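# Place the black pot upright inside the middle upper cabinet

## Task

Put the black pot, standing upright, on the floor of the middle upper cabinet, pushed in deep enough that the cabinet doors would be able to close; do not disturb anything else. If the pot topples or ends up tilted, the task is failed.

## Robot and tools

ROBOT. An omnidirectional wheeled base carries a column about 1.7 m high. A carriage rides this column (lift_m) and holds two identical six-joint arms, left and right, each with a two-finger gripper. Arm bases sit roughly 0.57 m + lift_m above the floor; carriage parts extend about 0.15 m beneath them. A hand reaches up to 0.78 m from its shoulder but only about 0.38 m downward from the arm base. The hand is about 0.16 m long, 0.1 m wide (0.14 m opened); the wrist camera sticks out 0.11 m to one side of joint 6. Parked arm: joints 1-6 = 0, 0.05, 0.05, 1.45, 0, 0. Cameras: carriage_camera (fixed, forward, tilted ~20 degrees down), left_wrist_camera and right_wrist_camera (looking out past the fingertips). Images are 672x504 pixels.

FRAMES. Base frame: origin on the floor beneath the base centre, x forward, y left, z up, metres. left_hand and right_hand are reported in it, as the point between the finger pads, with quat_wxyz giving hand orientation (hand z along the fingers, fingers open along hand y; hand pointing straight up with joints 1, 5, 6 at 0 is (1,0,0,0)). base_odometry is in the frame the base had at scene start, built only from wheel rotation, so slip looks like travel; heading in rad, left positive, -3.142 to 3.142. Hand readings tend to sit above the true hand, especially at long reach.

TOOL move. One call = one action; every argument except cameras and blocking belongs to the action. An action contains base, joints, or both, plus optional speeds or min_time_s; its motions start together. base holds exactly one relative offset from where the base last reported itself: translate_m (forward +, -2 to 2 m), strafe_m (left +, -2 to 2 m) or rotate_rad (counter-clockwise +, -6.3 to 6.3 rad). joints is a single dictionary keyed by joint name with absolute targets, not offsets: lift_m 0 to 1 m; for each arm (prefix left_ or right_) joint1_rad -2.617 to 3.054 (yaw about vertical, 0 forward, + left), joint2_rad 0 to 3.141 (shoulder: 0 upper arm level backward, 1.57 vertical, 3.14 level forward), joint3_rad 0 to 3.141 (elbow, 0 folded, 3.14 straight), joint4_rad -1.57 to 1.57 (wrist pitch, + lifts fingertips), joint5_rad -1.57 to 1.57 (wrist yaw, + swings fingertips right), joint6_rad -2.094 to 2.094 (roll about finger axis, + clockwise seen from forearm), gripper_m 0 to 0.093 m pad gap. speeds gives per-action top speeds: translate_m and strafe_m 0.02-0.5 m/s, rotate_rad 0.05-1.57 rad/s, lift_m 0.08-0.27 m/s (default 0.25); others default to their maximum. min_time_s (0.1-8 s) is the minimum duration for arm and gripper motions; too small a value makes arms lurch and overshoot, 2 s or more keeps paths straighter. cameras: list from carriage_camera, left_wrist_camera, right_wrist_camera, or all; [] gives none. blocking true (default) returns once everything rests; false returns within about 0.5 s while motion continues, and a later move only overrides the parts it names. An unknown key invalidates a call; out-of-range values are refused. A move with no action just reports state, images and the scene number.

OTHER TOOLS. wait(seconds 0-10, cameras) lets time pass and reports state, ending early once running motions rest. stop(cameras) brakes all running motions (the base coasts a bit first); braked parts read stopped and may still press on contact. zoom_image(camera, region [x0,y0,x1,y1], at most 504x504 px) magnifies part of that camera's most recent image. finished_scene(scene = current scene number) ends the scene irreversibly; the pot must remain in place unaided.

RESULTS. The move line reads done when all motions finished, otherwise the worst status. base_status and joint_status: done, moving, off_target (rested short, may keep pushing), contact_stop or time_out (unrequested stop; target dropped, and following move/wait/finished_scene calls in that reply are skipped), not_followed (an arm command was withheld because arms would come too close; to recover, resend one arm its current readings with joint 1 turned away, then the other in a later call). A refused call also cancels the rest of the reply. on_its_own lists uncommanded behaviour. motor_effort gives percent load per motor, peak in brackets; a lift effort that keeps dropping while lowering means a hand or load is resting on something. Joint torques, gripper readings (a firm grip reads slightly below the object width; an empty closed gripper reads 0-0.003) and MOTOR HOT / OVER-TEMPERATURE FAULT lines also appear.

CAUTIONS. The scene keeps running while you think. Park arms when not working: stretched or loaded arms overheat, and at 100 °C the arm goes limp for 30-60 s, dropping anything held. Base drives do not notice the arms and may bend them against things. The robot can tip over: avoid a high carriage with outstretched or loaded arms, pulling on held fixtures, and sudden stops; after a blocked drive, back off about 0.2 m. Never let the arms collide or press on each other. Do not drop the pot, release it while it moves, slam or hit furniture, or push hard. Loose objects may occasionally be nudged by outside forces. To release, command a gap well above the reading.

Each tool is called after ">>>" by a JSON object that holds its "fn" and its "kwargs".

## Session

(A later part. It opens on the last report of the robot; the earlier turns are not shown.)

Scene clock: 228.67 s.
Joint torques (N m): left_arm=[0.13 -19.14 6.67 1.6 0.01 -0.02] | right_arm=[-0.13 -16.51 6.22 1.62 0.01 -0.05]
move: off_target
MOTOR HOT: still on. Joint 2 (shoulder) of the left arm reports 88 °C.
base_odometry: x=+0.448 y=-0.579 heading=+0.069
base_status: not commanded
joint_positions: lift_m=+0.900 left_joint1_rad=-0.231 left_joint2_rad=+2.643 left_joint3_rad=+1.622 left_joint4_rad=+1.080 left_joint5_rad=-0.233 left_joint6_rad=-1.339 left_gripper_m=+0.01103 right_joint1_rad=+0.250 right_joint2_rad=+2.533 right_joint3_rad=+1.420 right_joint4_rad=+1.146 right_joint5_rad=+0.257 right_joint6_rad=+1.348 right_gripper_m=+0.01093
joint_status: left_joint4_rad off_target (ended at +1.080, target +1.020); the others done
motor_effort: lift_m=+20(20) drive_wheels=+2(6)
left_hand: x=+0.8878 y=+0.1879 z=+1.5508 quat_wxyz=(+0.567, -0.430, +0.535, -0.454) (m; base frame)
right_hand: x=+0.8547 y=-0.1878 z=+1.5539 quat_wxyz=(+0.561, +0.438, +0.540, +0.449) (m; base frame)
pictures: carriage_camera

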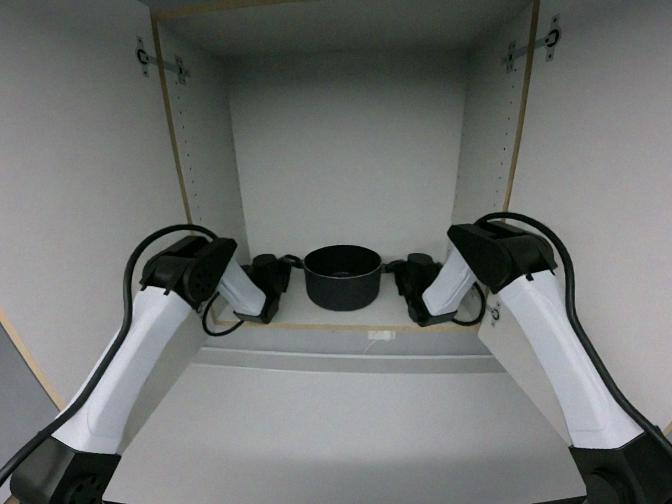

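>>> {"fn": "move", "kwargs": {"joints": {"lift_m": 0.893, "left_joint4_rad": 1.03, "right_joint4_rad": 1.11}, "speeds": {"lift_m": 0.08}}}

>>> {"fn": "move", "kwargs": {"joints": {"left_gripper_m": 0.09, "right_gripper_m": 0.09}, "min_time_s": 1.8, "cameras": ["all"]}}

Scene clock: 229.67 s.
Joint torques (N m): left_arm=[0.18 -18.35 6.39 1.7 0.01 -0.02] | right_arm=[-0.03 -15.57 5.96 1.57 -0.01 -0.07]
move: off_target
MOTOR HOT: still on. Joint 2 (shoulder) of the left arm reports 88 °C.
base_odometry: x=+0.448 y=-0.579 heading=+0.069
base_status: not commanded
joint_positions: lift_m=+0.893 left_joint1_rad=-0.231 left_joint2_rad=+2.636 left_joint3_rad=+1.625 left_joint4_rad=+1.083 left_joint5_rad=-0.234 left_joint6_rad=-1.339 left_gripper_m=+0.01103 right_joint1_rad=+0.250 right_joint2_rad=+2.523 right_joint3_rad=+1.424 right_joint4_rad=+1.141 right_joint5_rad=+0.259 right_joint6_rad=+1.348 right_gripper_m=+0.01093
joint_status: left_joint4_rad off_target (ended at +1.083, target +1.030); the others done
motor_effort: lift_m=+19(20) drive_wheels=+2(3)
left_hand: x=+0.8885 y=+0.1879 z=+1.5507 quat_wxyz=(+0.570, -0.428, +0.531, -0.458) (m; base frame)
right_hand: x=+0.8557 y=-0.1878 z=+1.5536 quat_wxyz=(+0.563, +0.438, +0.537, +0.451) (m; base frame)
pictures: none

Scene clock: 231.77 s.
Joint torques (N m): left_arm=[0.18 -18.47 6.38 2.3 -0.01 0] | right_arm=[-0.13 -15.69 6.04 1.96 -0.02 -0.06]
move: done
MOTOR HOT: still on. Joint 2 (shoulder) of the left arm reports 89 °C.
base_odometry: x=+0.448 y=-0.579 heading=+0.069
base_status: not commanded
joint_positions: lift_m=+0.893 left_joint1_rad=-0.231 left_joint2_rad=+2.636 left_joint3_rad=+1.625 left_joint4_rad=+1.030 left_joint5_rad=-0.234 left_joint6_rad=-1.341 left_gripper_m=+0.08989 right_joint1_rad=+0.250 right_joint2_rad=+2.523 right_joint3_rad=+1.424 right_joint4_rad=+1.107 right_joint5_rad=+0.259 right_joint6_rad=+1.348 right_gripper_m=+0.08992
joint_status: all done
on_its_own: left_joint4_rad moved -0.052 to your old target +1.030
motor_effort: lift_m=+19(19) drive_wheels=+2(3)
left_hand: x=+0.8892 y=+0.1878 z=+1.5383 quat_wxyz=(+0.559, -0.437, +0.547, -0.444) (m; base frame)
right_hand: x=+0.8559 y=-0.1878 z=+1.5453 quat_wxyz=(+0.556, +0.443, +0.548, +0.441) (m; base frame)
pictures: carriage_camera, left_wrist_camera, right_wrist_camera

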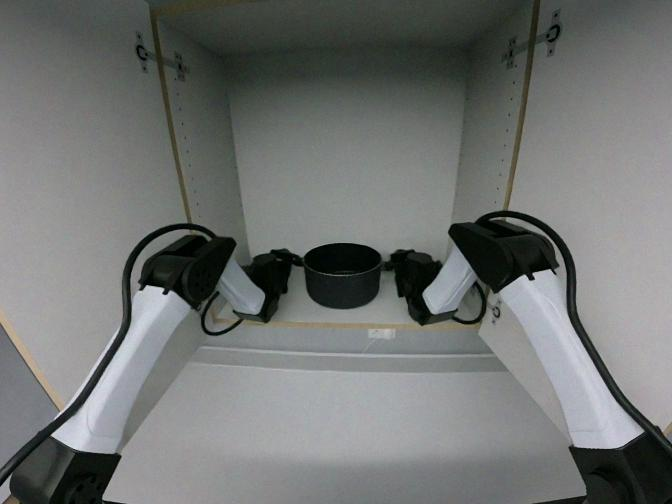

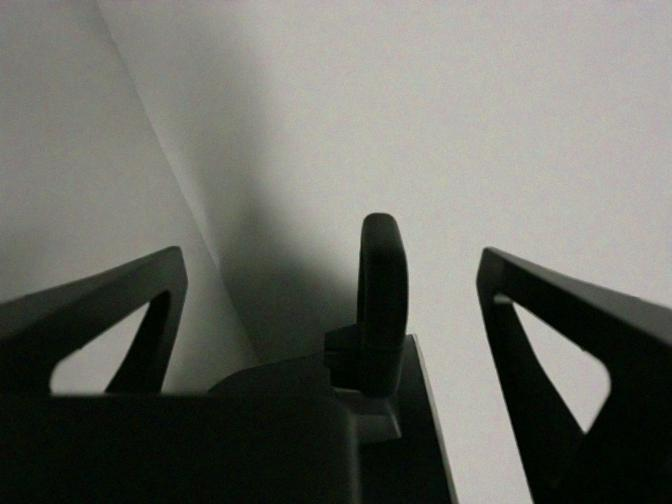

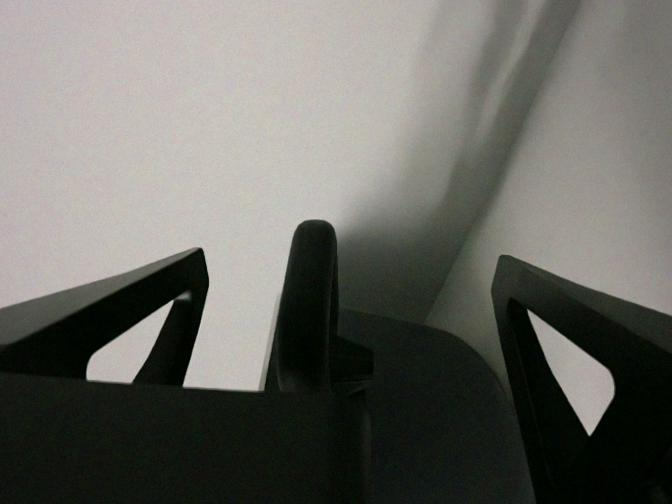

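>>> {"fn": "move", "kwargs": {"base": {"translate_m": -0.62}, "speeds": {"translate_m": 0.25}, "cameras": ["carriage_camera"]}}

>>> {"fn": "zoom_image", "kwargs": {"camera": "carriage_camera", "region": [230, 150, 460, 300]}}

>>> {"fn": "move", "kwargs": {"joints": {"lift_m": 0.5, "left_joint1_rad": 0, "left_joint2_rad": 0.05, "left_joint3_rad": 0.05, "left_joint4_rad": 1.45, "left_joint5_rad": 0, "left_joint6_rad": 0, "right_joint1_rad": 0, "right_joint2_rad": 0.05, "right_joint3_rad": 0.05, "right_joint4_rad": 1.45, "right_joint5_rad": 0, "right_joint6_rad": 0}, "min_time_s": 3, "cameras": ["carriage_camera"]}}

>>> {"fn": "zoom_image", "kwargs": {"camera": "carriage_camera", "region": [230, 100, 460, 270]}}

Scene clock: 236.40 s.
Joint torques (N m): left_arm=[0.05 -18.37 6.41 2.35 -0.02 0] | right_arm=[-0.12 -15.6 5.98 1.99 0.01 -0.09]
move: done
MOTOR HOT: still on. Joint 2 (shoulder) of the left arm reports 91 °C.
base_odometry: x=-0.171 y=-0.622 heading=+0.069
base_status: done
joint_positions: lift_m=+0.893 left_joint1_rad=-0.230 left_joint2_rad=+2.636 left_joint3_rad=+1.625 left_joint4_rad=+1.027 left_joint5_rad=-0.234 left_joint6_rad=-1.341 left_gripper_m=+0.08989 right_joint1_rad=+0.250 right_joint2_rad=+2.523 right_joint3_rad=+1.424 right_joint4_rad=+1.103 right_joint5_rad=+0.259 right_joint6_rad=+1.348 right_gripper_m=+0.08992
joint_status: not commanded
motor_effort: lift_m=+19(19) drive_wheels=-5(14)
left_hand: x=+0.8893 y=+0.1885 z=+1.5373 quat_wxyz=(+0.558, -0.438, +0.548, -0.443) (m; base frame)
right_hand: x=+0.8559 y=-0.1878 z=+1.5444 quat_wxyz=(+0.555, +0.443, +0.549, +0.440) (m; base frame)
pictures: carriage_camera

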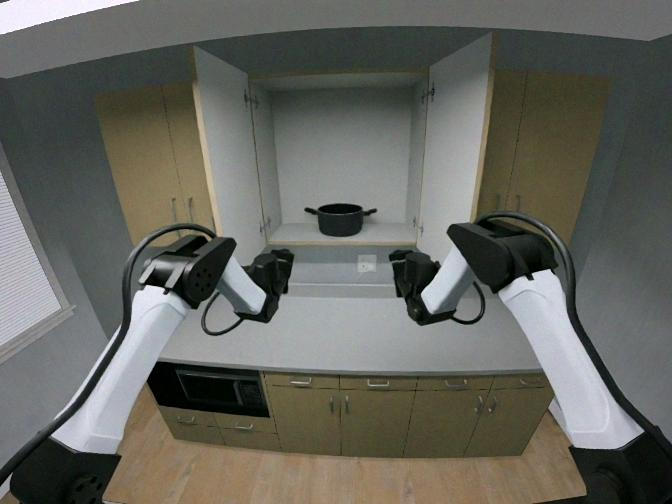

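Scaled by 2.191 from the camera's 672x504 image, which has a finer 960x720 frame.

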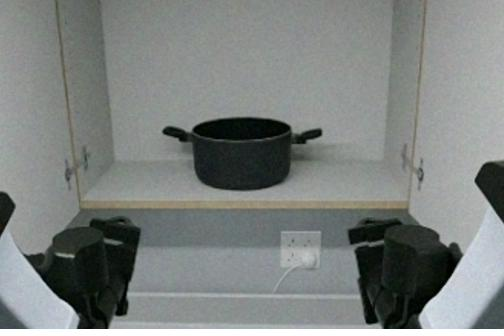

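Scene clock: 239.70 s.
Joint torques (N m): left_arm=[0.5 3.73 4.52 0.02 0.18 0.14] | right_arm=[-0.61 3.81 4.16 -0.12 -0.19 -0.18]
move: done
MOTOR HOT: still on. Joint 2 (shoulder) of the left arm reports 88 °C.
base_odometry: x=-0.171 y=-0.622 heading=+0.069
base_status: not commanded
joint_positions: lift_m=+0.500 left_joint1_rad=-0.006 left_joint2_rad=+0.053 left_joint3_rad=+0.054 left_joint4_rad=+1.436 left_joint5_rad=-0.014 left_joint6_rad=-0.012 left_gripper_m=+0.08990 right_joint1_rad=+0.006 right_joint2_rad=+0.054 right_joint3_rad=+0.056 right_joint4_rad=+1.440 right_joint5_rad=+0.016 right_joint6_rad=+0.016 right_gripper_m=+0.08992
joint_status: all done
motor_effort: lift_m=+21(22) drive_wheels=-6(6)
left_hand: x=+0.2571 y=+0.3057 z=+1.5078 quat_wxyz=(+0.998, -0.007, +0.067, -0.009) (m; base frame)
right_hand: x=+0.2556 y=-0.3060 z=+1.5086 quat_wxyz=(+0.998, +0.008, +0.064, +0.010) (m; base frame)
pictures: carriage_camera

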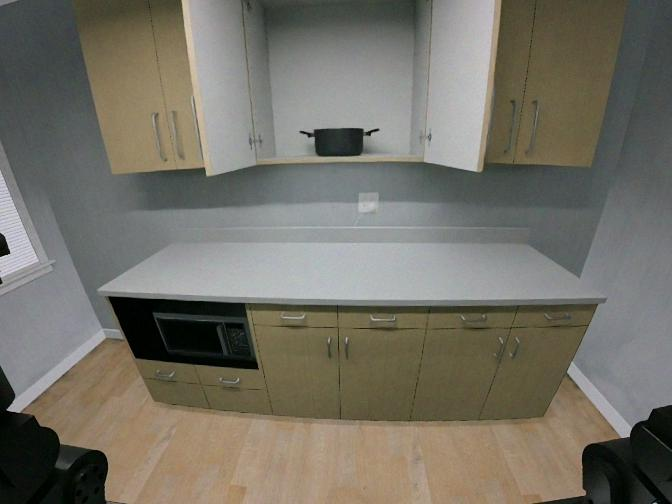

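Scaled by 2.191 from the camera's 672x504 image, which has a finer 960x720 frame.

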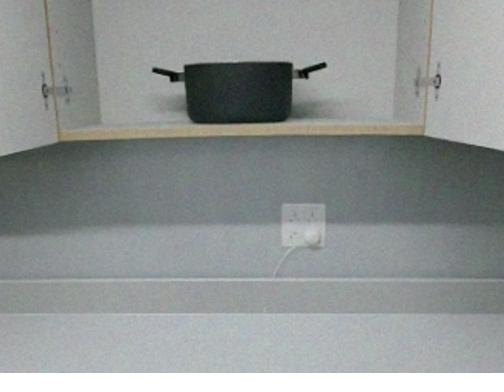

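>>> {"fn": "finished_scene", "kwargs": {"scene": 3}}

The scene is finished: the task was done.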